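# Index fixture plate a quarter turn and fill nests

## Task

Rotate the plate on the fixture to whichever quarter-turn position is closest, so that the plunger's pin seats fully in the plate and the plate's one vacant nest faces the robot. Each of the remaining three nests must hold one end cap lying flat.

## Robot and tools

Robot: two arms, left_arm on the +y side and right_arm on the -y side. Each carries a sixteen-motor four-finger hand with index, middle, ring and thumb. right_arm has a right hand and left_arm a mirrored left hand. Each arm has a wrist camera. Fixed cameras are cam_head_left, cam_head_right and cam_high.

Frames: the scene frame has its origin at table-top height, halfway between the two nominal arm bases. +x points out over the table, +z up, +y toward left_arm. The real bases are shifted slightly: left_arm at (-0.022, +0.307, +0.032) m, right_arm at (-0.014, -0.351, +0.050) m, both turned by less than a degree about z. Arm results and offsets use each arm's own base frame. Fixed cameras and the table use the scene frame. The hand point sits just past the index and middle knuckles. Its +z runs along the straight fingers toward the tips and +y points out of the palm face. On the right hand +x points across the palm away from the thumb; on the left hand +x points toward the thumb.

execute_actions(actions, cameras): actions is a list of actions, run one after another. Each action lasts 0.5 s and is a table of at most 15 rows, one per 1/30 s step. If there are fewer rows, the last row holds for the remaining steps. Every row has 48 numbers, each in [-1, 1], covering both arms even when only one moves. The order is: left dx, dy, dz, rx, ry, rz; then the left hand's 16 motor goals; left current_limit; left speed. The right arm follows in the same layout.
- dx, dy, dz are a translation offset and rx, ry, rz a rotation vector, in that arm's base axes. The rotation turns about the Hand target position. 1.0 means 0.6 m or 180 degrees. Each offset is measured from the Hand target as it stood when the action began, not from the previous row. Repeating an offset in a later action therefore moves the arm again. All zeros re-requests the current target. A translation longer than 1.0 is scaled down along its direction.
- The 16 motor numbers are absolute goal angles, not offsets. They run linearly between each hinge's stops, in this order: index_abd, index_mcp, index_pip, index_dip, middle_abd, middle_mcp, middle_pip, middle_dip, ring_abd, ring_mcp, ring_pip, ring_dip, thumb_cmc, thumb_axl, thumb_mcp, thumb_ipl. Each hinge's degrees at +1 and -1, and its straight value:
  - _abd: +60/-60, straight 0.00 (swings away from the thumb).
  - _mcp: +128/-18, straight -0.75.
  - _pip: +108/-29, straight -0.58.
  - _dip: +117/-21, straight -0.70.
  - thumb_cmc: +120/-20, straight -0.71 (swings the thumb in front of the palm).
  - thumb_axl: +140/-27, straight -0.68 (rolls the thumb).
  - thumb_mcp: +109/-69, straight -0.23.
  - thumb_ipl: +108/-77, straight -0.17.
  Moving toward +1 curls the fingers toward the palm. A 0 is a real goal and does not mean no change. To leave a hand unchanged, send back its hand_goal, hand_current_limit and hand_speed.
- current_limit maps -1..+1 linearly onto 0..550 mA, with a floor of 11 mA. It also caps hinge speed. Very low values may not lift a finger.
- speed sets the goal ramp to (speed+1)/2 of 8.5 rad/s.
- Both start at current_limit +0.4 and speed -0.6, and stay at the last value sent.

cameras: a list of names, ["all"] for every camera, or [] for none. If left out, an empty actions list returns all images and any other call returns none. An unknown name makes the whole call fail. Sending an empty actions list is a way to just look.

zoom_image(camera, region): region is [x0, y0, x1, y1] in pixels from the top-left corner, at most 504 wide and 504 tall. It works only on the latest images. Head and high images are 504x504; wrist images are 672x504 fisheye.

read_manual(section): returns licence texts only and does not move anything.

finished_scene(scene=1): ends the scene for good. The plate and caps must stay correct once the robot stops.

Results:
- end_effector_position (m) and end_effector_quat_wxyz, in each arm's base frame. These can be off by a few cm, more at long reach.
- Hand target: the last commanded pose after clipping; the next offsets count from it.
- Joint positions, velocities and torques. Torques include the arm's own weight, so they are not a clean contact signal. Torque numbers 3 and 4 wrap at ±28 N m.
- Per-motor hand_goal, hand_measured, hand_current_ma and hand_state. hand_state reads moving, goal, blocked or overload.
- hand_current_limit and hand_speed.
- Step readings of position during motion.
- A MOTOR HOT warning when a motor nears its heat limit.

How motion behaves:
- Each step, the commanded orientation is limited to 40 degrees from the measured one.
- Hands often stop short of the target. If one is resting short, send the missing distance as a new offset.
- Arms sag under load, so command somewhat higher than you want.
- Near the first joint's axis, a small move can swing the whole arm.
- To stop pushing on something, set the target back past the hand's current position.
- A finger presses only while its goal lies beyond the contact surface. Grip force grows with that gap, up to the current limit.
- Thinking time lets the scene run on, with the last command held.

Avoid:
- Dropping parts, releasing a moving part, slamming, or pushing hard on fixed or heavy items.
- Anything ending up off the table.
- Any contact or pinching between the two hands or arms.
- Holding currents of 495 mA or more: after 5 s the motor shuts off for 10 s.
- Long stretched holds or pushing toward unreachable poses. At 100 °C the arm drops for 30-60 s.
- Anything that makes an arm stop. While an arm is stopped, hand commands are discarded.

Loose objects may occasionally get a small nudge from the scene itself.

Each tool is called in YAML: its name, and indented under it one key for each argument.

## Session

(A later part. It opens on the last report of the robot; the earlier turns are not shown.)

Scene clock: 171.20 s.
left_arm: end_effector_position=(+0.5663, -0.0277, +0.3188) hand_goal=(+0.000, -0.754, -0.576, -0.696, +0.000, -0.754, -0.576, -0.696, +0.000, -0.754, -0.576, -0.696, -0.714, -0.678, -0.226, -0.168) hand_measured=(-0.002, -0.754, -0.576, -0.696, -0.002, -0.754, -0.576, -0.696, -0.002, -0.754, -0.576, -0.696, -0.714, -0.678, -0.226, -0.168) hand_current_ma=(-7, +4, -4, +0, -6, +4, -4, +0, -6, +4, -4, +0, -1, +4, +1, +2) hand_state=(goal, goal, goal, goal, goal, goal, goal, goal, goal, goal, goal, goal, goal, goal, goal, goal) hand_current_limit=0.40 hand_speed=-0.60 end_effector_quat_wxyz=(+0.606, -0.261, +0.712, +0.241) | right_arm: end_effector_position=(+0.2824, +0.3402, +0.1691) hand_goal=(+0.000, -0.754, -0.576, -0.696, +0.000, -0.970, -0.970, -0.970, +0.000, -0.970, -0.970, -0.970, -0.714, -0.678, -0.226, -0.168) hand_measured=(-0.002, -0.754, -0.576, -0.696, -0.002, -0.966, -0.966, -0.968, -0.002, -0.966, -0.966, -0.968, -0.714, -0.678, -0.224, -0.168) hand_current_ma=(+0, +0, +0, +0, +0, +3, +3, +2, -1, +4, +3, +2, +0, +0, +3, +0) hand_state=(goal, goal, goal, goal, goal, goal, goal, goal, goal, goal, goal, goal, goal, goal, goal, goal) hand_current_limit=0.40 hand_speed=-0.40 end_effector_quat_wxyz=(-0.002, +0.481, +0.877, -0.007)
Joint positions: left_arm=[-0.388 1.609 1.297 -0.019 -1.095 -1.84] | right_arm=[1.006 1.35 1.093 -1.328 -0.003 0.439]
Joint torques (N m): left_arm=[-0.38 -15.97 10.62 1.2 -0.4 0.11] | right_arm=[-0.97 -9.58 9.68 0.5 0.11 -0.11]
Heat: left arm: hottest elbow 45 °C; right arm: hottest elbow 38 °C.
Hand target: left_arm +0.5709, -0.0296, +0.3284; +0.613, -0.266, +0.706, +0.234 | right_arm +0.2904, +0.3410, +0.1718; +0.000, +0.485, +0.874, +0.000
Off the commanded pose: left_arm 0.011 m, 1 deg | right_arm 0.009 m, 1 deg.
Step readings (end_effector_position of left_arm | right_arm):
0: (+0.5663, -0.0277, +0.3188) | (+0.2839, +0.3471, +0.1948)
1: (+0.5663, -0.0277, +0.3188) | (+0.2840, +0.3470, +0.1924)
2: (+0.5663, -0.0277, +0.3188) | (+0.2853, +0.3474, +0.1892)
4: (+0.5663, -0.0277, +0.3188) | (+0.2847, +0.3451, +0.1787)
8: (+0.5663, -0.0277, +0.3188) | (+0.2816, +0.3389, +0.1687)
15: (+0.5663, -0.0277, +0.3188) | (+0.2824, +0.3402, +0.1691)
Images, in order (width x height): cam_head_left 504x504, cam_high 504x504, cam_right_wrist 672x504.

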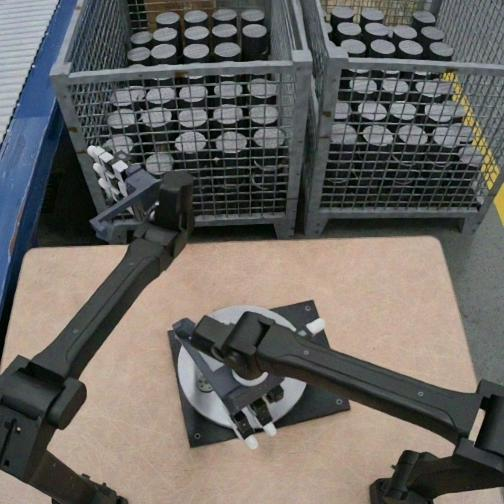

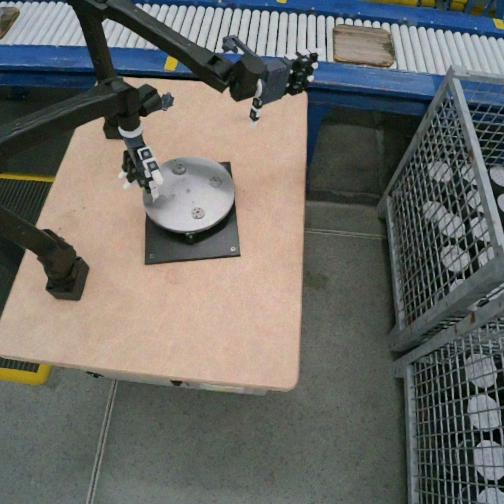

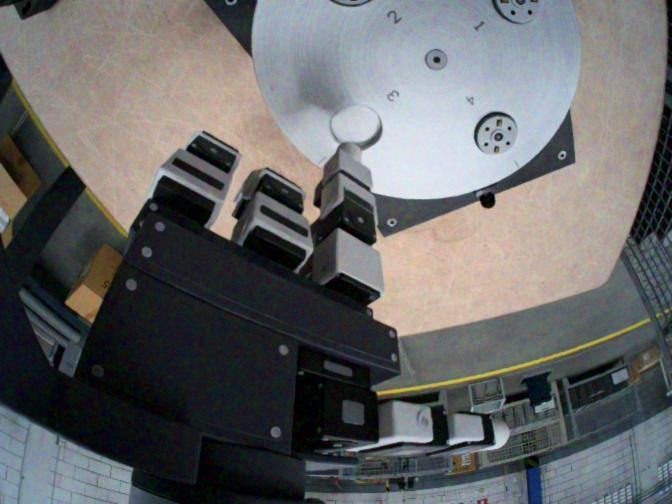

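execute_actions:
  actions:
    - [[0,0,0,0,0,0,0,-0.754,-0.576,-0.696,0,-0.754,-0.576,-0.696,0,-0.754,-0.576,-0.696,-0.714,-0.678,-0.226,-0.168,0.4,-0.6,0.005,-0.004,-0.045,0,0,0,0,-0.754,-0.576,-0.696,0,-0.97,-0.97,-0.97,0,-0.97,-0.97,-0.97,-0.714,-0.678,-0.226,-0.168,0.4,-0.4]]
  cameras: ["cam_head_left", "cam_high", "cam_right_wrist"]

zoom_image:
  camera: "cam_right_wrist"
  region: [260, 0, 560, 225]

zoom_image:
  camera: "cam_high"
  region: [130, 150, 200, 220]

Scene clock: 183.30 s.
left_arm: end_effector_position=(+0.5663, -0.0277, +0.3188) hand_goal=(+0.000, -0.754, -0.576, -0.696, +0.000, -0.754, -0.576, -0.696, +0.000, -0.754, -0.576, -0.696, -0.714, -0.678, -0.226, -0.168) hand_measured=(-0.002, -0.754, -0.576, -0.696, -0.002, -0.754, -0.576, -0.696, -0.002, -0.754, -0.576, -0.696, -0.714, -0.678, -0.226, -0.168) hand_current_ma=(-7, +4, -4, +0, -6, +4, -4, +0, -6, +4, -4, +0, -1, +4, +1, +2) hand_state=(goal, goal, goal, goal, goal, goal, goal, goal, goal, goal, goal, goal, goal, goal, goal, goal) hand_current_limit=0.40 hand_speed=-0.60 end_effector_quat_wxyz=(+0.606, -0.261, +0.712, +0.241) | right_arm: end_effector_position=(+0.2865, +0.3377, +0.1448) hand_goal=(+0.000, -0.754, -0.576, -0.696, +0.000, -0.970, -0.970, -0.970, +0.000, -0.970, -0.970, -0.970, -0.714, -0.678, -0.226, -0.168) hand_measured=(-0.002, -0.754, -0.576, -0.696, -0.002, -0.966, -0.966, -0.968, -0.002, -0.966, -0.966, -0.968, -0.714, -0.678, -0.224, -0.168) hand_current_ma=(+0, +0, +0, +0, +0, +3, +2, +2, -1, +4, +2, +2, +0, +0, +3, +0) hand_state=(goal, goal, goal, goal, goal, goal, goal, goal, goal, goal, goal, goal, goal, goal, goal, goal) hand_current_limit=0.40 hand_speed=-0.40 end_effector_quat_wxyz=(-0.002, +0.484, +0.875, -0.004)
Joint positions: left_arm=[-0.388 1.609 1.297 -0.019 -1.095 -1.84] | right_arm=[0.995 1.367 1.042 -1.253 -0.003 0.433]
Joint torques (N m): left_arm=[-0.03 -15.97 10.56 1.25 -0.42 0.08] | right_arm=[-0.79 -9.35 9.25 0.49 0.09 -0.15]
Heat: left arm: hottest elbow 45 °C; right arm: hottest elbow 38 °C.
Hand target: left_arm +0.5709, -0.0296, +0.3284; +0.613, -0.266, +0.706, +0.234 | right_arm +0.2935, +0.3386, +0.1448; +0.000, +0.485, +0.874, +0.000
Off the commanded pose: left_arm 0.011 m, 1 deg | right_arm 0.007 m, 0 deg.
Step readings (end_effector_position of left_arm | right_arm):
0: (+0.5663, -0.0277, +0.3188) | (+0.2824, +0.3402, +0.1691)
1: (+0.5663, -0.0277, +0.3188) | (+0.2828, +0.3403, +0.1674)
2: (+0.5663, -0.0277, +0.3188) | (+0.2845, +0.3421, +0.1648)
4: (+0.5663, -0.0277, +0.3188) | (+0.2858, +0.3412, +0.1562)
8: (+0.5663, -0.0277, +0.3188) | (+0.2859, +0.3368, +0.1449)
15: (+0.5663, -0.0277, +0.3188) | (+0.2865, +0.3377, +0.1448)
Images, in order (width x height): cam_head_left 504x504, cam_high 504x504, cam_right_wrist 672x504.

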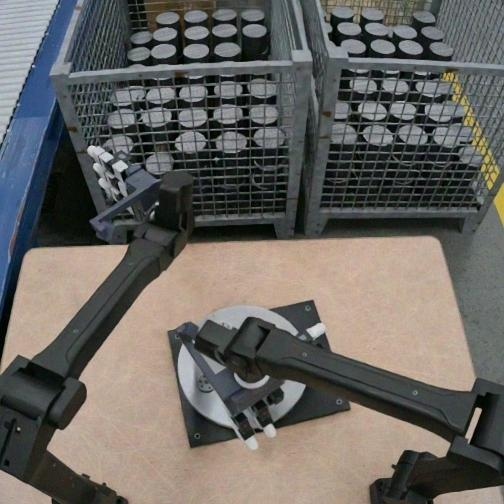

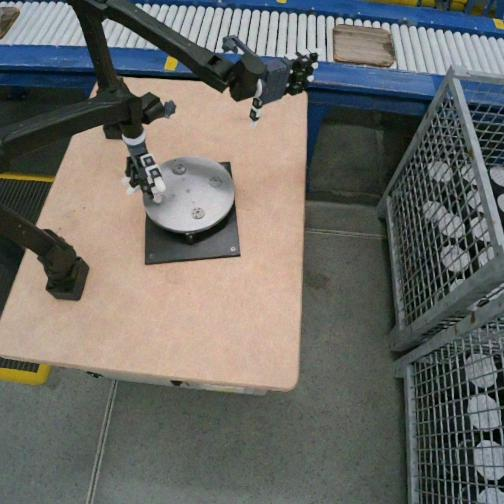

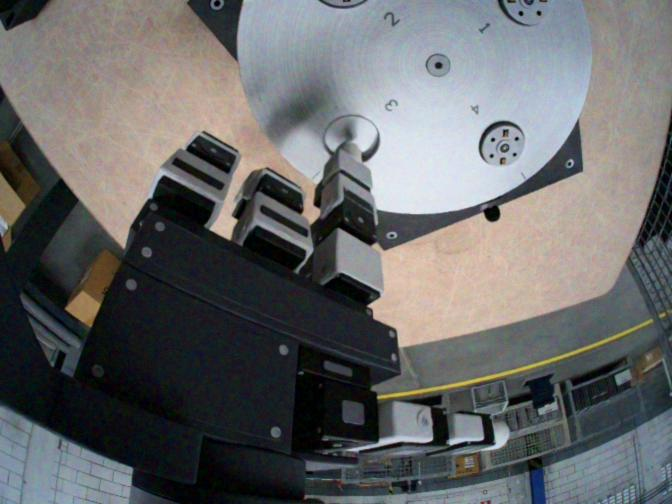

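Scaled by 1.680 from the camera's 672x504 image, which has a finer 960x720 frame.

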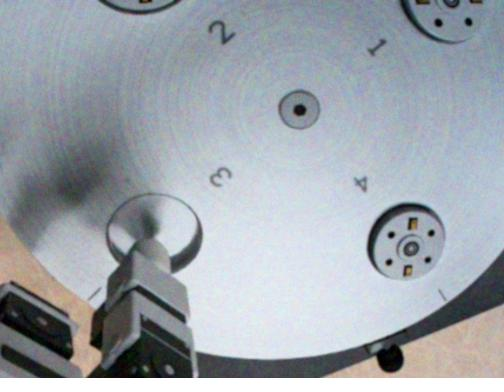

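Scaled by 7.200.

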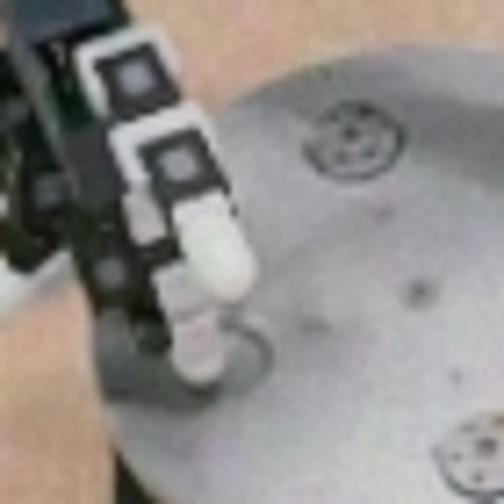

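execute_actions:
  actions:
    - [[0,0,0,0,0,0,0,-0.754,-0.576,-0.696,0,-0.754,-0.576,-0.696,0,-0.754,-0.576,-0.696,-0.714,-0.678,-0.226,-0.168,0.4,-0.6,0,0,-0.018,0,0,0,0,-0.754,-0.576,-0.696,0,-0.97,-0.97,-0.97,0,-0.97,-0.97,-0.97,-0.714,-0.678,-0.226,-0.168,0.4,-0.4]]
  cameras: ["cam_high", "cam_right_wrist"]

zoom_image:
  camera: "cam_right_wrist"
  region: [310, 90, 410, 180]

zoom_image:
  camera: "cam_high"
  region: [130, 150, 200, 220]

Scene clock: 192.77 s.
left_arm: end_effector_position=(+0.5663, -0.0277, +0.3188) hand_goal=(+0.000, -0.754, -0.576, -0.696, +0.000, -0.754, -0.576, -0.696, +0.000, -0.754, -0.576, -0.696, -0.714, -0.678, -0.226, -0.168) hand_measured=(-0.002, -0.754, -0.576, -0.696, -0.002, -0.754, -0.576, -0.696, -0.002, -0.754, -0.576, -0.696, -0.714, -0.678, -0.226, -0.168) hand_current_ma=(-7, +4, -4, +0, -6, +4, -4, +0, -6, +4, -4, +0, -1, +4, +1, +2) hand_state=(goal, goal, goal, goal, goal, goal, goal, goal, goal, goal, goal, goal, goal, goal, goal, goal) hand_current_limit=0.40 hand_speed=-0.60 end_effector_quat_wxyz=(+0.606, -0.261, +0.712, +0.241) | right_arm: end_effector_position=(+0.2873, +0.3389, +0.1383) hand_goal=(+0.000, -0.754, -0.576, -0.696, +0.000, -0.970, -0.970, -0.970, +0.000, -0.970, -0.970, -0.970, -0.714, -0.678, -0.226, -0.168) hand_measured=(-0.002, -0.754, -0.576, -0.696, -0.002, -0.966, -0.966, -0.968, -0.002, -0.966, -0.966, -0.968, -0.714, -0.678, -0.224, -0.168) hand_current_ma=(+0, +0, +0, +0, +0, +3, +2, +2, -1, +3, +2, +2, +0, +0, +3, +0) hand_state=(goal, goal, goal, goal, goal, goal, goal, goal, goal, goal, goal, goal, goal, goal, goal, goal) hand_current_limit=0.40 hand_speed=-0.40 end_effector_quat_wxyz=(-0.001, +0.484, +0.875, +0.001)
Joint positions: left_arm=[-0.388 1.609 1.297 -0.019 -1.095 -1.84] | right_arm=[0.995 1.371 1.026 -1.224 -0.003 0.433]
Joint torques (N m): left_arm=[-0.26 -15.91 10.8 1.25 -0.45 0.13] | right_arm=[-0.67 -8.82 8.81 0.54 0.08 -0.14]
Heat: left arm: hottest elbow 46 °C; right arm: hottest elbow 37 °C.
Hand target: left_arm +0.5709, -0.0296, +0.3284; +0.613, -0.266, +0.706, +0.234 | right_arm +0.2935, +0.3386, +0.1340; +0.000, +0.485, +0.874, +0.000
Off the commanded pose: left_arm 0.011 m, 1 deg | right_arm 0.008 m, 0 deg.
Step readings (end_effector_position of left_arm | right_arm):
0: (+0.5663, -0.0277, +0.3188) | (+0.2865, +0.3377, +0.1448)
1: (+0.5663, -0.0277, +0.3188) | (+0.2866, +0.3378, +0.1444)
2: (+0.5663, -0.0277, +0.3188) | (+0.2873, +0.3389, +0.1436)
4: (+0.5663, -0.0277, +0.3188) | (+0.2877, +0.3394, +0.1411)
8: (+0.5663, -0.0277, +0.3188) | (+0.2872, +0.3388, +0.1383)
15: (+0.5663, -0.0277, +0.3188) | (+0.2873, +0.3389, +0.1383)
Images, in order (width x height): cam_high 504x504, cam_right_wrist 672x504.

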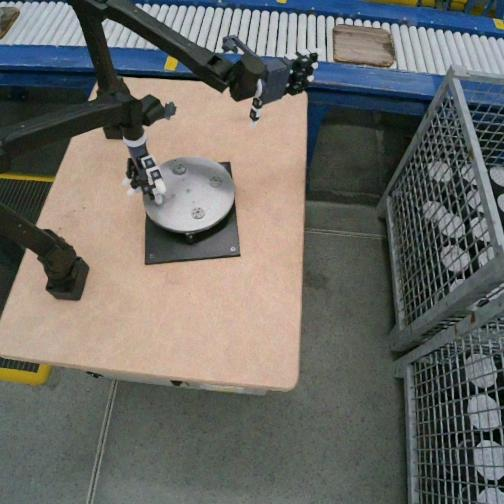

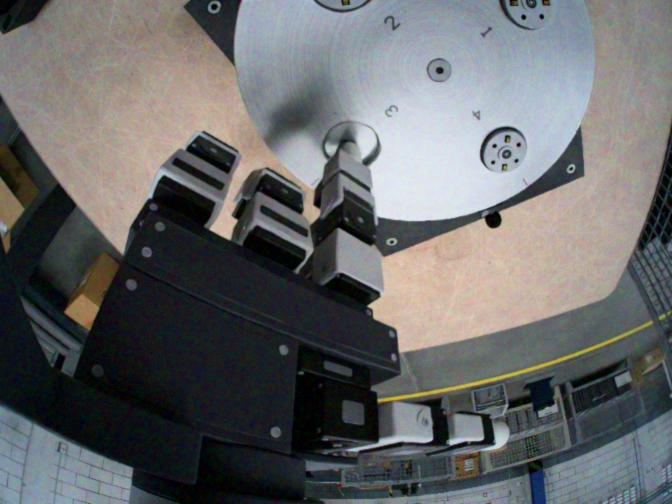

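Scaled by 5.040 from the camera's 672x504 image, which has a finer 960x720 frame.

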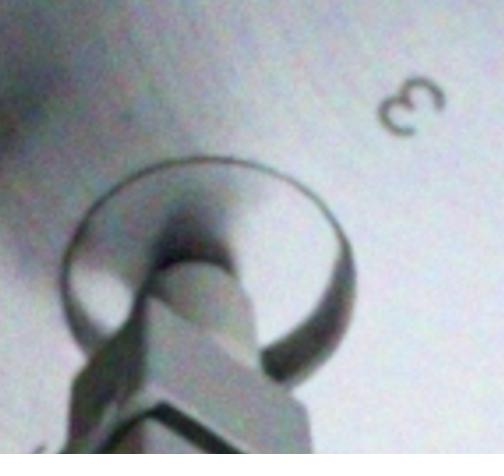

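Scaled by 7.200.

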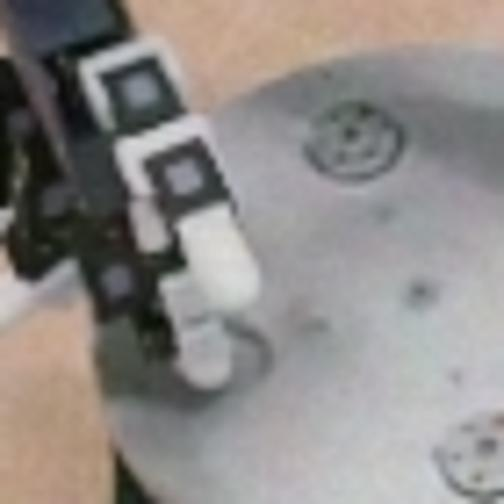

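execute_actions:
  actions:
    - [[0,0,0,0,0,0,0,-0.754,-0.576,-0.696,0,-0.754,-0.576,-0.696,0,-0.754,-0.576,-0.696,-0.714,-0.678,-0.226,-0.168,0.4,-0.6,-0.008,0.0227,0,0,0,0,0,-0.754,-0.576,-0.696,0,-0.97,-0.97,-0.97,0,-0.97,-0.97,-0.97,-0.714,-0.678,-0.226,-0.168,0.7,-0.4]]
    - [[0,0,0,0,0,0,0,-0.754,-0.576,-0.696,0,-0.754,-0.576,-0.696,0,-0.754,-0.576,-0.696,-0.714,-0.678,-0.226,-0.168,0.4,-0.6,-0.004,0.013,0,0,0,0,0,-0.754,-0.576,-0.696,0,-0.97,-0.97,-0.97,0,-0.97,-0.97,-0.97,-0.714,-0.678,-0.226,-0.168,0.7,-0.4]]
  cameras: ["cam_high", "cam_right_wrist"]

zoom_image:
  camera: "cam_right_wrist"
  region: [300, 80, 540, 250]

Scene clock: 217.20 s.
left_arm: end_effector_position=(+0.5663, -0.0277, +0.3188) hand_goal=(+0.000, -0.754, -0.576, -0.696, +0.000, -0.754, -0.576, -0.696, +0.000, -0.754, -0.576, -0.696, -0.714, -0.678, -0.226, -0.168) hand_measured=(-0.002, -0.754, -0.576, -0.696, -0.002, -0.754, -0.576, -0.696, -0.002, -0.754, -0.576, -0.696, -0.714, -0.678, -0.226, -0.168) hand_current_ma=(-7, +4, -4, +0, -6, +4, -4, +0, -6, +4, -4, +0, -1, +4, +1, +2) hand_state=(goal, goal, goal, goal, goal, goal, goal, goal, goal, goal, goal, goal, goal, goal, goal, goal) hand_current_limit=0.40 hand_speed=-0.60 end_effector_quat_wxyz=(+0.606, -0.261, +0.712, +0.241) | right_arm: end_effector_position=(+0.2855, +0.3443, +0.1369) hand_goal=(+0.000, -0.754, -0.576, -0.696, +0.000, -0.970, -0.970, -0.970, +0.000, -0.970, -0.970, -0.970, -0.714, -0.678, -0.226, -0.168) hand_measured=(-0.022, -0.764, -0.582, -0.698, -0.002, -0.966, -0.966, -0.968, -0.002, -0.966, -0.966, -0.968, -0.714, -0.678, -0.224, -0.168) hand_current_ma=(-27, -11, -5, -1, +0, +3, +2, +2, -1, +4, +2, +2, +0, +0, +3, +0) hand_state=(blocked, goal, goal, goal, goal, goal, goal, goal, goal, goal, goal, goal, goal, goal, goal, goal) hand_current_limit=0.70 hand_speed=-0.40 end_effector_quat_wxyz=(+0.004, +0.489, +0.872, -0.002)
Joint positions: left_arm=[-0.388 1.609 1.297 -0.019 -1.095 -1.84] | right_arm=[1.013 1.387 1.037 -1.224 0.007 0.464]
Joint torques (N m): left_arm=[-0.44 -16.15 10.69 1.36 -0.41 0.08] | right_arm=[0.97 -7.18 11.04 0.58 -0.27 -0.02]
Heat: left arm: hottest elbow 46 °C; right arm: hottest elbow 37 °C.
Hand target: left_arm +0.5709, -0.0296, +0.3284; +0.613, -0.266, +0.706, +0.234 | right_arm +0.2862, +0.3601, +0.1339; +0.000, +0.485, +0.874, +0.000
Off the commanded pose: left_arm 0.011 m, 1 deg | right_arm 0.016 m, 1 deg.
Step readings (end_effector_position of left_arm | right_arm):
0: (+0.5663, -0.0277, +0.3188) | (+0.2873, +0.3389, +0.1383)
1: (+0.5663, -0.0277, +0.3188) | (+0.2872, +0.3388, +0.1379)
2: (+0.5663, -0.0277, +0.3188) | (+0.2866, +0.3393, +0.1371)
4: (+0.5663, -0.0277, +0.3188) | (+0.2860, +0.3399, +0.1370)
8: (+0.5663, -0.0277, +0.3188) | (+0.2860, +0.3397, +0.1370)
15: (+0.5663, -0.0277, +0.3188) | (+0.2860, +0.3396, +0.1370)
16: (+0.5663, -0.0277, +0.3188) | (+0.2860, +0.3398, +0.1370)
17: (+0.5663, -0.0277, +0.3188) | (+0.2860, +0.3406, +0.1371)
19: (+0.5663, -0.0277, +0.3188) | (+0.2857, +0.3428, +0.1369)
23: (+0.5663, -0.0277, +0.3188) | (+0.2855, +0.3445, +0.1369)
30: (+0.5663, -0.0277, +0.3188) | (+0.2855, +0.3443, +0.1369)
Images, in order (width x height): cam_high 504x504, cam_right_wrist 672x504.

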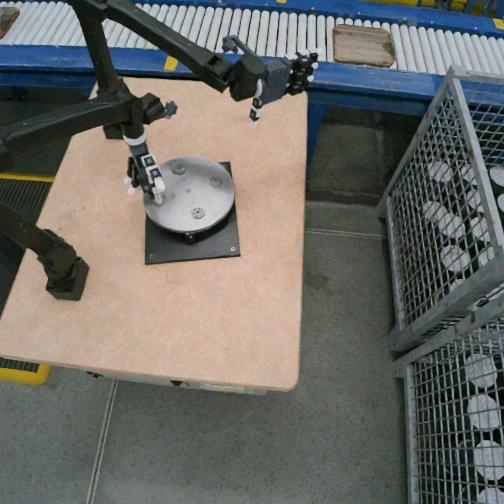

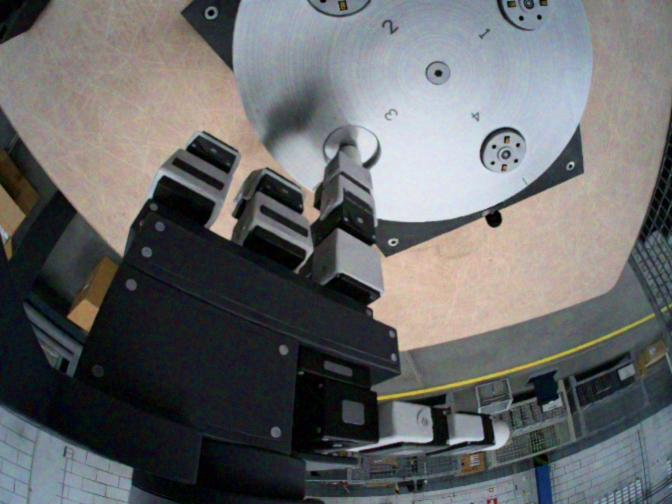

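Scaled by 2.100 from the camera's 672x504 image, which has a finer 960x720 frame.

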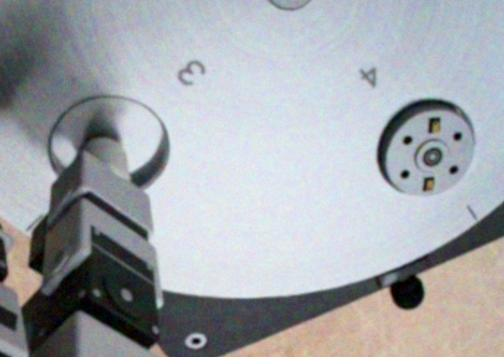

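execute_actions:
  actions:
    - [[0,0,0,0,0,0,0,-0.754,-0.576,-0.696,0,-0.754,-0.576,-0.696,0,-0.754,-0.576,-0.696,-0.714,-0.678,-0.226,-0.168,0.4,-0.6,-0.003,0.015,0.005,0,0,0,0,-0.754,-0.576,-0.696,0,-0.97,-0.97,-0.97,0,-0.97,-0.97,-0.97,-0.714,-0.678,-0.226,-0.168,0.7,-0.4]]
  cameras: ["cam_high", "cam_right_wrist"]

zoom_image:
  camera: "cam_right_wrist"
  region: [300, 80, 540, 250]

Scene clock: 224.93 s.
left_arm: end_effector_position=(+0.5663, -0.0277, +0.3188) hand_goal=(+0.000, -0.754, -0.576, -0.696, +0.000, -0.754, -0.576, -0.696, +0.000, -0.754, -0.576, -0.696, -0.714, -0.678, -0.226, -0.168) hand_measured=(-0.002, -0.754, -0.576, -0.696, -0.002, -0.754, -0.576, -0.696, -0.002, -0.754, -0.576, -0.696, -0.714, -0.678, -0.226, -0.168) hand_current_ma=(-7, +4, -4, +0, -6, +4, -4, +0, -6, +4, -4, +0, -1, +4, +1, +2) hand_state=(goal, goal, goal, goal, goal, goal, goal, goal, goal, goal, goal, goal, goal, goal, goal, goal) hand_current_limit=0.40 hand_speed=-0.60 end_effector_quat_wxyz=(+0.606, -0.261, +0.712, +0.241) | right_arm: end_effector_position=(+0.2858, +0.3493, +0.1364) hand_goal=(+0.000, -0.754, -0.576, -0.696, +0.000, -0.970, -0.970, -0.970, +0.000, -0.970, -0.970, -0.970, -0.714, -0.678, -0.226, -0.168) hand_measured=(-0.048, -0.770, -0.586, -0.700, -0.002, -0.966, -0.966, -0.968, -0.002, -0.966, -0.966, -0.968, -0.714, -0.678, -0.224, -0.168) hand_current_ma=(-85, -25, -11, -3, +0, +3, +2, +2, -1, +4, +2, +2, +0, +0, +3, +0) hand_state=(blocked, goal, goal, goal, goal, goal, goal, goal, goal, goal, goal, goal, goal, goal, goal, goal) hand_current_limit=0.70 hand_speed=-0.40 end_effector_quat_wxyz=(+0.007, +0.492, +0.871, -0.006)
Joint positions: left_arm=[-0.388 1.609 1.297 -0.019 -1.095 -1.84] | right_arm=[1.024 1.405 1.053 -1.23 0.014 0.481]
Joint torques (N m): left_arm=[-0.15 -15.38 10.51 1.16 -0.42 0.13] | right_arm=[1.67 -7.82 11.6 0.44 -0.51 -0.03]
Heat: left arm: hottest elbow 46 °C; right arm: hottest elbow 38 °C.
Hand target: left_arm +0.5709, -0.0296, +0.3284; +0.613, -0.266, +0.706, +0.234 | right_arm +0.2844, +0.3691, +0.1370; +0.000, +0.485, +0.874, +0.000
Off the commanded pose: left_arm 0.011 m, 1 deg | right_arm 0.020 m, 1 deg.
Step readings (end_effector_position of left_arm | right_arm):
0: (+0.5663, -0.0277, +0.3188) | (+0.2855, +0.3443, +0.1369)
1: (+0.5663, -0.0277, +0.3188) | (+0.2857, +0.3446, +0.1372)
2: (+0.5663, -0.0277, +0.3188) | (+0.2857, +0.3456, +0.1372)
4: (+0.5663, -0.0277, +0.3188) | (+0.2857, +0.3478, +0.1368)
8: (+0.5663, -0.0277, +0.3188) | (+0.2857, +0.3495, +0.1364)
15: (+0.5663, -0.0277, +0.3188) | (+0.2858, +0.3493, +0.1364)
Images, in order (width x height): cam_high 504x504, cam_right_wrist 672x504.

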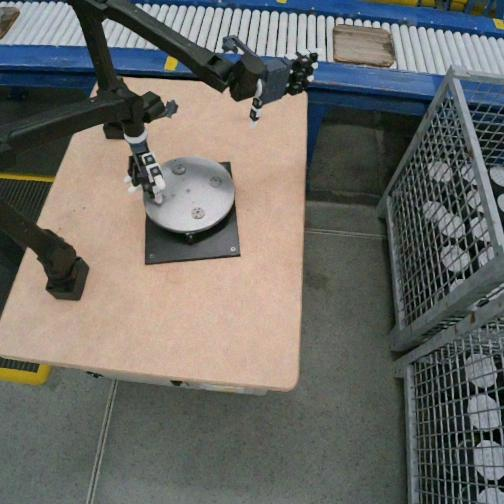

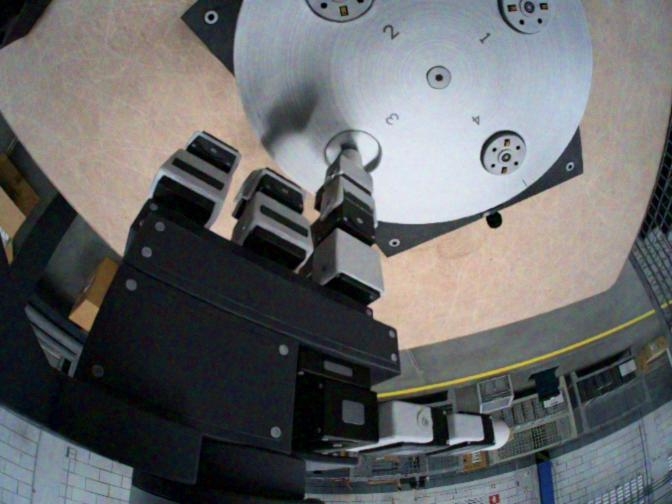

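Scaled by 2.100 from the camera's 672x504 image, which has a finer 960x720 frame.

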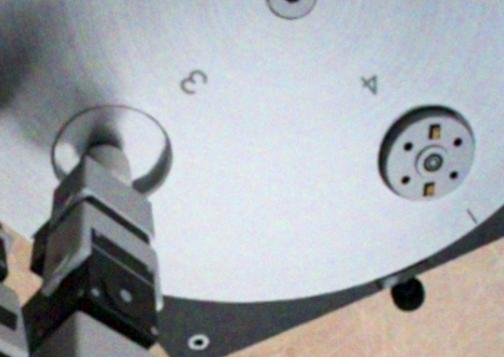

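execute_actions:
  actions:
    - [[0,0,0,0,0,0,0,-0.754,-0.576,-0.696,0,-0.754,-0.576,-0.696,0,-0.754,-0.576,-0.696,-0.714,-0.678,-0.226,-0.168,0.4,-0.6,0,0,0.012,0,0,0,0,-0.754,-0.576,-0.696,0,-0.97,-0.97,-0.97,0,-0.97,-0.97,-0.97,-0.714,-0.678,-0.226,-0.168,0.7,-0.4]]
  cameras: ["cam_high", "cam_right_wrist"]

zoom_image:
  camera: "cam_right_wrist"
  region: [300, 80, 540, 250]

Scene clock: 232.70 s.
left_arm: end_effector_position=(+0.5663, -0.0277, +0.3188) hand_goal=(+0.000, -0.754, -0.576, -0.696, +0.000, -0.754, -0.576, -0.696, +0.000, -0.754, -0.576, -0.696, -0.714, -0.678, -0.226, -0.168) hand_measured=(-0.002, -0.754, -0.576, -0.696, -0.002, -0.754, -0.576, -0.696, -0.002, -0.754, -0.576, -0.696, -0.714, -0.678, -0.226, -0.168) hand_current_ma=(-7, +4, -4, +0, -6, +4, -4, +0, -6, +4, -4, +0, -1, +4, +1, +2) hand_state=(goal, goal, goal, goal, goal, goal, goal, goal, goal, goal, goal, goal, goal, goal, goal, goal) hand_current_limit=0.40 hand_speed=-0.60 end_effector_quat_wxyz=(+0.606, -0.261, +0.712, +0.241) | right_arm: end_effector_position=(+0.2842, +0.3493, +0.1364) hand_goal=(+0.000, -0.754, -0.576, -0.696, +0.000, -0.970, -0.970, -0.970, +0.000, -0.970, -0.970, -0.970, -0.714, -0.678, -0.226, -0.168) hand_measured=(-0.042, -0.760, -0.582, -0.700, -0.002, -0.966, -0.966, -0.968, -0.002, -0.966, -0.966, -0.968, -0.714, -0.678, -0.224, -0.168) hand_current_ma=(-71, -4, -5, -3, +0, +3, +2, +2, -1, +4, +2, +2, +0, +0, +3, +0) hand_state=(blocked, goal, goal, goal, goal, goal, goal, goal, goal, goal, goal, goal, goal, goal, goal, goal) hand_current_limit=0.70 hand_speed=-0.40 end_effector_quat_wxyz=(+0.005, +0.491, +0.871, -0.009)
Joint positions: left_arm=[-0.388 1.609 1.297 -0.019 -1.095 -1.84] | right_arm=[1.025 1.407 1.058 -1.24 0.01 0.481]
Joint torques (N m): left_arm=[0.32 -15.27 10.52 1.55 -0.43 0.14] | right_arm=[1.55 -8.7 12.45 0.03 -0.36 -0.03]
Heat: left arm: hottest elbow 46 °C; right arm: hottest elbow 38 °C.
Hand target: left_arm +0.5709, -0.0296, +0.3284; +0.613, -0.266, +0.706, +0.234 | right_arm +0.2845, +0.3690, +0.1441; +0.000, +0.485, +0.874, +0.000
Off the commanded pose: left_arm 0.011 m, 1 deg | right_arm 0.021 m, 1 deg.
Step readings (end_effector_position of left_arm | right_arm):
0: (+0.5663, -0.0277, +0.3188) | (+0.2858, +0.3493, +0.1364)
1: (+0.5663, -0.0277, +0.3188) | (+0.2857, +0.3492, +0.1368)
2: (+0.5663, -0.0277, +0.3188) | (+0.2852, +0.3492, +0.1367)
4: (+0.5663, -0.0277, +0.3188) | (+0.2845, +0.3495, +0.1366)
8: (+0.5663, -0.0277, +0.3188) | (+0.2842, +0.3493, +0.1364)
15: (+0.5663, -0.0277, +0.3188) | (+0.2842, +0.3493, +0.1364)
Images, in order (width x height): cam_high 504x504, cam_right_wrist 672x504.

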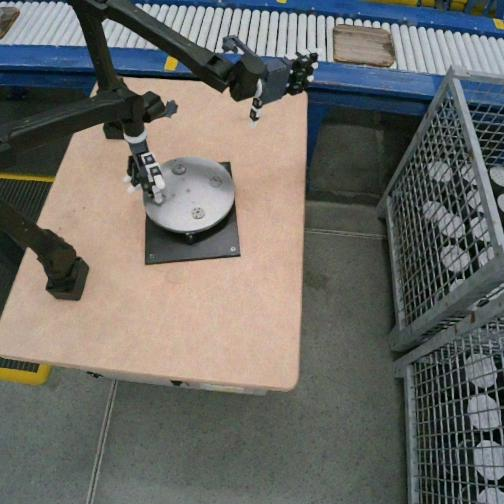

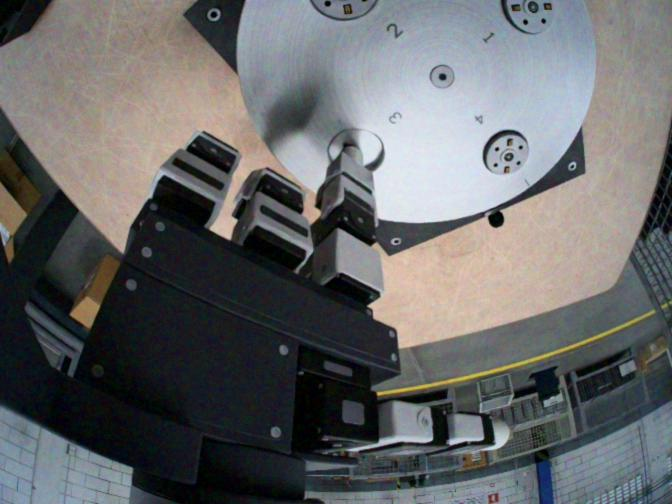

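Scaled by 2.100 from the camera's 672x504 image, which has a finer 960x720 frame.

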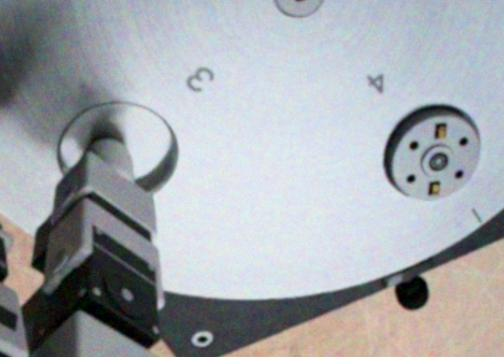

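execute_actions:
  actions:
    - [[0,0,0,0,0,0,0,-0.754,-0.576,-0.696,0,-0.754,-0.576,-0.696,0,-0.754,-0.576,-0.696,-0.714,-0.678,-0.226,-0.168,0.4,-0.6,0,0,0.01,0,0,0,0,-0.754,-0.576,-0.696,0,-0.97,-0.97,-0.97,0,-0.97,-0.97,-0.97,-0.714,-0.678,-0.226,-0.168,0.7,-0.4]]
  cameras: ["cam_high", "cam_right_wrist"]

zoom_image:
  camera: "cam_right_wrist"
  region: [300, 80, 540, 250]

Scene clock: 237.57 s.
left_arm: end_effector_position=(+0.5663, -0.0277, +0.3188) hand_goal=(+0.000, -0.754, -0.576, -0.696, +0.000, -0.754, -0.576, -0.696, +0.000, -0.754, -0.576, -0.696, -0.714, -0.678, -0.226, -0.168) hand_measured=(-0.002, -0.754, -0.576, -0.696, -0.002, -0.754, -0.576, -0.696, -0.002, -0.754, -0.576, -0.696, -0.714, -0.678, -0.226, -0.168) hand_current_ma=(-7, +4, -4, +0, -6, +4, -4, +0, -6, +4, -4, +0, -1, +4, +1, +2) hand_state=(goal, goal, goal, goal, goal, goal, goal, goal, goal, goal, goal, goal, goal, goal, goal, goal) hand_current_limit=0.40 hand_speed=-0.60 end_effector_quat_wxyz=(+0.606, -0.261, +0.712, +0.241) | right_arm: end_effector_position=(+0.2816, +0.3524, +0.1390) hand_goal=(+0.000, -0.754, -0.576, -0.696, +0.000, -0.970, -0.970, -0.970, +0.000, -0.970, -0.970, -0.970, -0.714, -0.678, -0.226, -0.168) hand_measured=(-0.004, -0.756, -0.578, -0.698, -0.002, -0.966, -0.966, -0.968, -0.002, -0.966, -0.966, -0.968, -0.714, -0.678, -0.224, -0.168) hand_current_ma=(-2, +0, -1, -1, +0, +3, +2, +2, -1, +4, +2, +2, +0, +0, +3, +0) hand_state=(goal, goal, goal, goal, goal, goal, goal, goal, goal, goal, goal, goal, goal, goal, goal, goal) hand_current_limit=0.70 hand_speed=-0.40 end_effector_quat_wxyz=(+0.001, +0.489, +0.872, -0.010)
Joint positions: left_arm=[-0.388 1.609 1.297 -0.019 -1.095 -1.84] | right_arm=[1.031 1.407 1.067 -1.25 0.002 0.481]
Joint torques (N m): left_arm=[-0.26 -15.62 10.44 1.35 -0.46 0.11] | right_arm=[0.97 -9 12.6 -0.2 -0.09 -0.04]
Heat: left arm: hottest elbow 46 °C; right arm: hottest elbow 38 °C.
Hand target: left_arm +0.5709, -0.0296, +0.3284; +0.613, -0.266, +0.706, +0.234 | right_arm +0.2844, +0.3691, +0.1501; +0.000, +0.485, +0.874, +0.000
Off the commanded pose: left_arm 0.011 m, 1 deg | right_arm 0.020 m, 1 deg.
Step readings (end_effector_position of left_arm | right_arm):
0: (+0.5663, -0.0277, +0.3188) | (+0.2842, +0.3493, +0.1364)
1: (+0.5663, -0.0277, +0.3188) | (+0.2841, +0.3493, +0.1366)
2: (+0.5663, -0.0277, +0.3188) | (+0.2834, +0.3494, +0.1368)
4: (+0.5663, -0.0277, +0.3188) | (+0.2824, +0.3504, +0.1376)
8: (+0.5663, -0.0277, +0.3188) | (+0.2817, +0.3524, +0.1390)
15: (+0.5663, -0.0277, +0.3188) | (+0.2816, +0.3524, +0.1390)
Images, in order (width x height): cam_high 504x504, cam_right_wrist 672x504.

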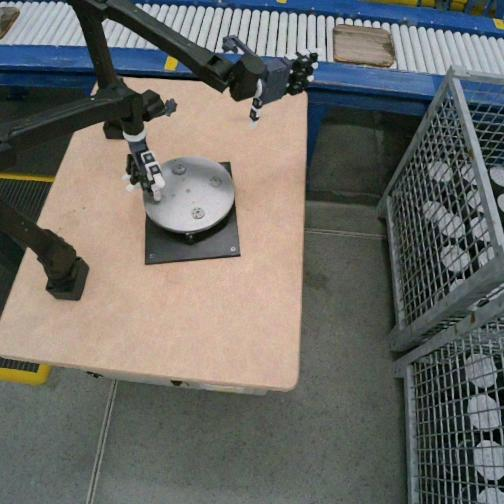

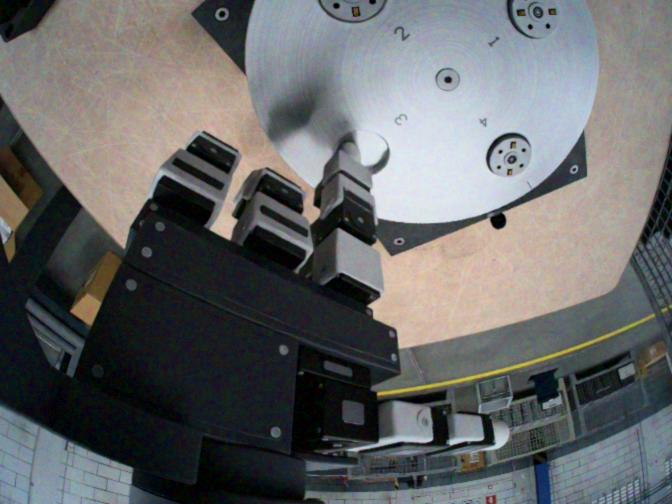

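Scaled by 2.100 from the camera's 672x504 image, which has a finer 960x720 frame.

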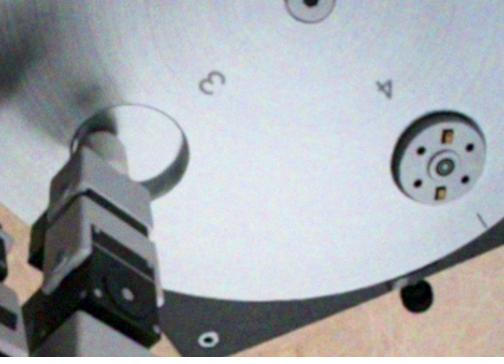

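execute_actions:
  actions:
    - [[0,0,0,0,0,0,0,-0.754,-0.576,-0.696,0,-0.754,-0.576,-0.696,0,-0.754,-0.576,-0.696,-0.714,-0.678,-0.226,-0.168,0.4,-0.6,0,0.02,-0.011,0,0,0,0,-0.754,-0.576,-0.696,0,-0.97,-0.97,-0.97,0,-0.97,-0.97,-0.97,-0.714,-0.678,-0.226,-0.168,0.7,-0.4]]
    - [[0,0,0,0,0,0,0,-0.754,-0.576,-0.696,0,-0.754,-0.576,-0.696,0,-0.754,-0.576,-0.696,-0.714,-0.678,-0.226,-0.168,0.4,-0.6,-0.003,0.02,0,0,0,0,0,-0.754,-0.576,-0.696,0,-0.97,-0.97,-0.97,0,-0.97,-0.97,-0.97,-0.714,-0.678,-0.226,-0.168,0.7,-0.4]]
  cameras: ["cam_high", "cam_right_wrist"]

zoom_image:
  camera: "cam_right_wrist"
  region: [300, 80, 540, 250]

Scene clock: 253.00 s.
left_arm: end_effector_position=(+0.5663, -0.0277, +0.3188) hand_goal=(+0.000, -0.754, -0.576, -0.696, +0.000, -0.754, -0.576, -0.696, +0.000, -0.754, -0.576, -0.696, -0.714, -0.678, -0.226, -0.168) hand_measured=(-0.002, -0.754, -0.576, -0.696, -0.002, -0.754, -0.576, -0.696, -0.002, -0.754, -0.576, -0.696, -0.714, -0.678, -0.226, -0.168) hand_current_ma=(-7, +4, -4, +0, -6, +4, -4, +0, -6, +4, -4, +0, -1, +4, +1, +2) hand_state=(goal, goal, goal, goal, goal, goal, goal, goal, goal, goal, goal, goal, goal, goal, goal, goal) hand_current_limit=0.40 hand_speed=-0.60 end_effector_quat_wxyz=(+0.606, -0.261, +0.712, +0.241) | right_arm: end_effector_position=(+0.2835, +0.3664, +0.1351) hand_goal=(+0.000, -0.754, -0.576, -0.696, +0.000, -0.970, -0.970, -0.970, +0.000, -0.970, -0.970, -0.970, -0.714, -0.678, -0.226, -0.168) hand_measured=(-0.058, -0.776, -0.588, -0.700, -0.002, -0.966, -0.966, -0.968, -0.002, -0.966, -0.966, -0.968, -0.714, -0.678, -0.224, -0.168) hand_current_ma=(-111, -35, -15, -4, +0, +3, +2, +2, -1, +4, +2, +2, +0, +0, +3, +0) hand_state=(blocked, blocked, goal, goal, goal, goal, goal, goal, goal, goal, goal, goal, goal, goal, goal, goal) hand_current_limit=0.70 hand_speed=-0.40 end_effector_quat_wxyz=(+0.008, +0.493, +0.870, -0.018)
Joint positions: left_arm=[-0.388 1.609 1.297 -0.019 -1.095 -1.84] | right_arm=[1.052 1.456 1.106 -1.257 0.015 0.513]
Joint torques (N m): left_arm=[-0.09 -15.38 10.8 1.21 -0.39 0.1] | right_arm=[2.08 -9.41 12.7 0.58 -0.57 -0.04]
Heat: left arm: hottest elbow 46 °C; right arm: hottest elbow 39 °C.
Hand target: left_arm +0.5709, -0.0296, +0.3284; +0.613, -0.266, +0.706, +0.234 | right_arm +0.2827, +0.3931, +0.1437; +0.000, +0.485, +0.874, +0.000
Off the commanded pose: left_arm 0.011 m, 1 deg | right_arm 0.028 m, 2 deg.
Step readings (end_effector_position of left_arm | right_arm):
0: (+0.5663, -0.0277, +0.3188) | (+0.2816, +0.3524, +0.1390)
1: (+0.5663, -0.0277, +0.3188) | (+0.2816, +0.3529, +0.1388)
2: (+0.5663, -0.0277, +0.3188) | (+0.2817, +0.3545, +0.1385)
4: (+0.5663, -0.0277, +0.3188) | (+0.2816, +0.3584, +0.1365)
8: (+0.5663, -0.0277, +0.3188) | (+0.2825, +0.3610, +0.1358)
15: (+0.5663, -0.0277, +0.3188) | (+0.2826, +0.3608, +0.1358)
16: (+0.5663, -0.0277, +0.3188) | (+0.2826, +0.3613, +0.1359)
17: (+0.5663, -0.0277, +0.3188) | (+0.2829, +0.3623, +0.1358)
19: (+0.5663, -0.0277, +0.3188) | (+0.2831, +0.3649, +0.1352)
23: (+0.5663, -0.0277, +0.3188) | (+0.2835, +0.3666, +0.1351)
30: (+0.5663, -0.0277, +0.3188) | (+0.2835, +0.3664, +0.1351)
Images, in order (width x height): cam_high 504x504, cam_right_wrist 672x504.

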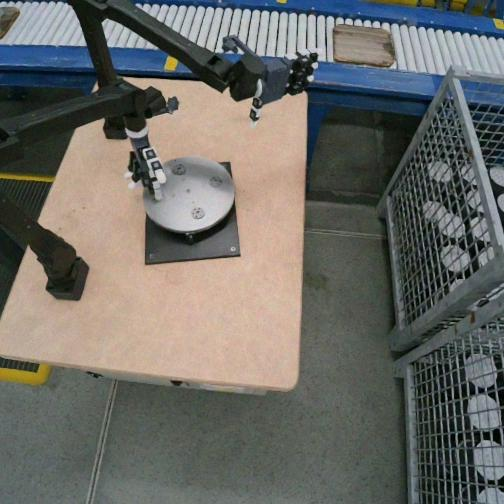

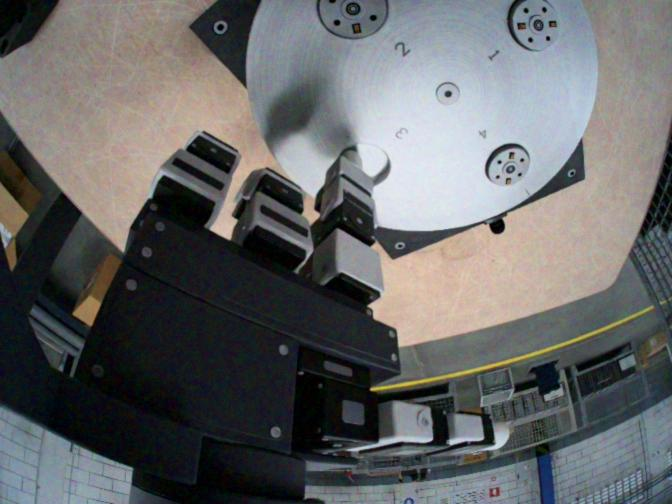

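Scaled by 2.100 from the camera's 672x504 image, which has a finer 960x720 frame.

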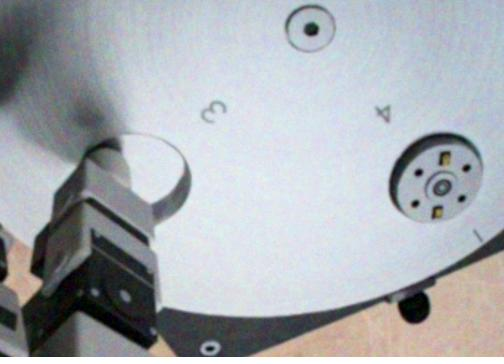

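execute_actions:
  actions:
    - [[0,0,0,0,0,0,0,-0.754,-0.576,-0.696,0,-0.754,-0.576,-0.696,0,-0.754,-0.576,-0.696,-0.714,-0.678,-0.226,-0.168,0.4,-0.6,-0.003,0.02,0.005,0,0,0,0,-0.754,-0.576,-0.696,0,-0.97,-0.97,-0.97,0,-0.97,-0.97,-0.97,-0.714,-0.678,-0.226,-0.168,0.7,-0.4]]
    - [[0,0,0,0,0,0,0,-0.754,-0.576,-0.696,0,-0.754,-0.576,-0.696,0,-0.754,-0.576,-0.696,-0.714,-0.678,-0.226,-0.168,0.4,-0.6,-0.003,0.02,0.003,0,0,0,0,-0.754,-0.576,-0.696,0,-0.97,-0.97,-0.97,0,-0.97,-0.97,-0.97,-0.714,-0.678,-0.226,-0.168,0.7,-0.4]]
  cameras: ["cam_high", "cam_right_wrist"]

zoom_image:
  camera: "cam_right_wrist"
  region: [300, 80, 540, 250]

Scene clock: 262.43 s.
left_arm: end_effector_position=(+0.5663, -0.0277, +0.3188) hand_goal=(+0.000, -0.754, -0.576, -0.696, +0.000, -0.754, -0.576, -0.696, +0.000, -0.754, -0.576, -0.696, -0.714, -0.678, -0.226, -0.168) hand_measured=(-0.002, -0.754, -0.576, -0.696, -0.002, -0.754, -0.576, -0.696, -0.002, -0.754, -0.576, -0.696, -0.714, -0.678, -0.226, -0.168) hand_current_ma=(-7, +4, -4, +0, -6, +4, -4, +0, -6, +4, -4, +0, -1, +4, +1, +2) hand_state=(goal, goal, goal, goal, goal, goal, goal, goal, goal, goal, goal, goal, goal, goal, goal, goal) hand_current_limit=0.40 hand_speed=-0.60 end_effector_quat_wxyz=(+0.606, -0.261, +0.712, +0.241) | right_arm: end_effector_position=(+0.2830, +0.3774, +0.1336) hand_goal=(+0.000, -0.754, -0.576, -0.696, +0.000, -0.970, -0.970, -0.970, +0.000, -0.970, -0.970, -0.970, -0.714, -0.678, -0.226, -0.168) hand_measured=(-0.114, -0.782, -0.592, -0.702, -0.002, -0.966, -0.966, -0.968, -0.002, -0.966, -0.966, -0.968, -0.714, -0.678, -0.224, -0.168) hand_current_ma=(-291, -53, -22, -6, +0, +3, +2, +2, -1, +4, +2, +2, +0, +0, +3, +0) hand_state=(blocked, blocked, goal, goal, goal, goal, goal, goal, goal, goal, goal, goal, goal, goal, goal, goal) hand_current_limit=0.70 hand_speed=-0.40 end_effector_quat_wxyz=(+0.015, +0.498, +0.866, -0.033)
Joint positions: left_arm=[-0.388 1.609 1.297 -0.019 -1.095 -1.84] | right_arm=[1.074 1.502 1.154 -1.291 0.028 0.548]
Joint torques (N m): left_arm=[-0.62 -15.44 10.67 1.26 -0.45 0.1] | right_arm=[2.55 -10.46 13.87 0.95 -1.07 -0.05]
Heat: left arm: hottest elbow 46 °C; right arm: hottest elbow 40 °C.
Hand target: left_arm +0.5709, -0.0296, +0.3284; +0.613, -0.266, +0.706, +0.234 | right_arm +0.2791, +0.4171, +0.1485; +0.000, +0.485, +0.874, +0.000
Off the commanded pose: left_arm 0.011 m, 1 deg | right_arm 0.042 m, 5 deg.
Step readings (end_effector_position of left_arm | right_arm):
0: (+0.5663, -0.0277, +0.3188) | (+0.2835, +0.3664, +0.1351)
1: (+0.5663, -0.0277, +0.3188) | (+0.2835, +0.3668, +0.1353)
2: (+0.5663, -0.0277, +0.3188) | (+0.2835, +0.3678, +0.1355)
4: (+0.5663, -0.0277, +0.3188) | (+0.2833, +0.3703, +0.1345)
8: (+0.5663, -0.0277, +0.3188) | (+0.2831, +0.3720, +0.1342)
15: (+0.5663, -0.0277, +0.3188) | (+0.2831, +0.3719, +0.1342)
16: (+0.5663, -0.0277, +0.3188) | (+0.2832, +0.3723, +0.1346)
17: (+0.5663, -0.0277, +0.3188) | (+0.2833, +0.3733, +0.1348)
19: (+0.5663, -0.0277, +0.3188) | (+0.2831, +0.3759, +0.1341)
23: (+0.5663, -0.0277, +0.3188) | (+0.2829, +0.3776, +0.1336)
30: (+0.5663, -0.0277, +0.3188) | (+0.2830, +0.3774, +0.1336)
Images, in order (width x height): cam_high 504x504, cam_right_wrist 672x504.

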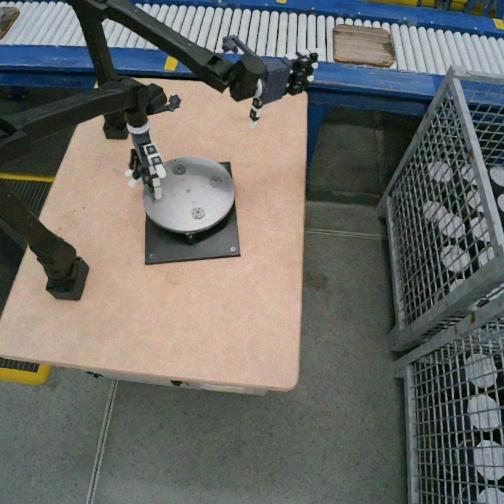

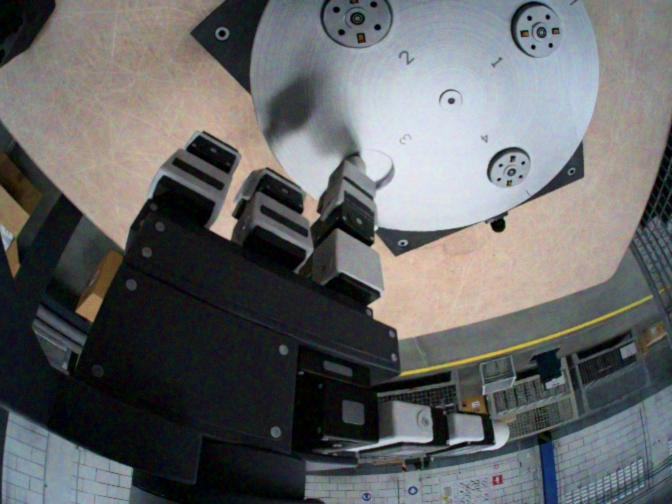

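Scaled by 2.100 from the camera's 672x504 image, which has a finer 960x720 frame.

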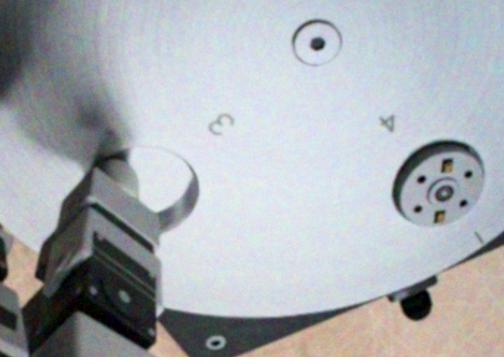

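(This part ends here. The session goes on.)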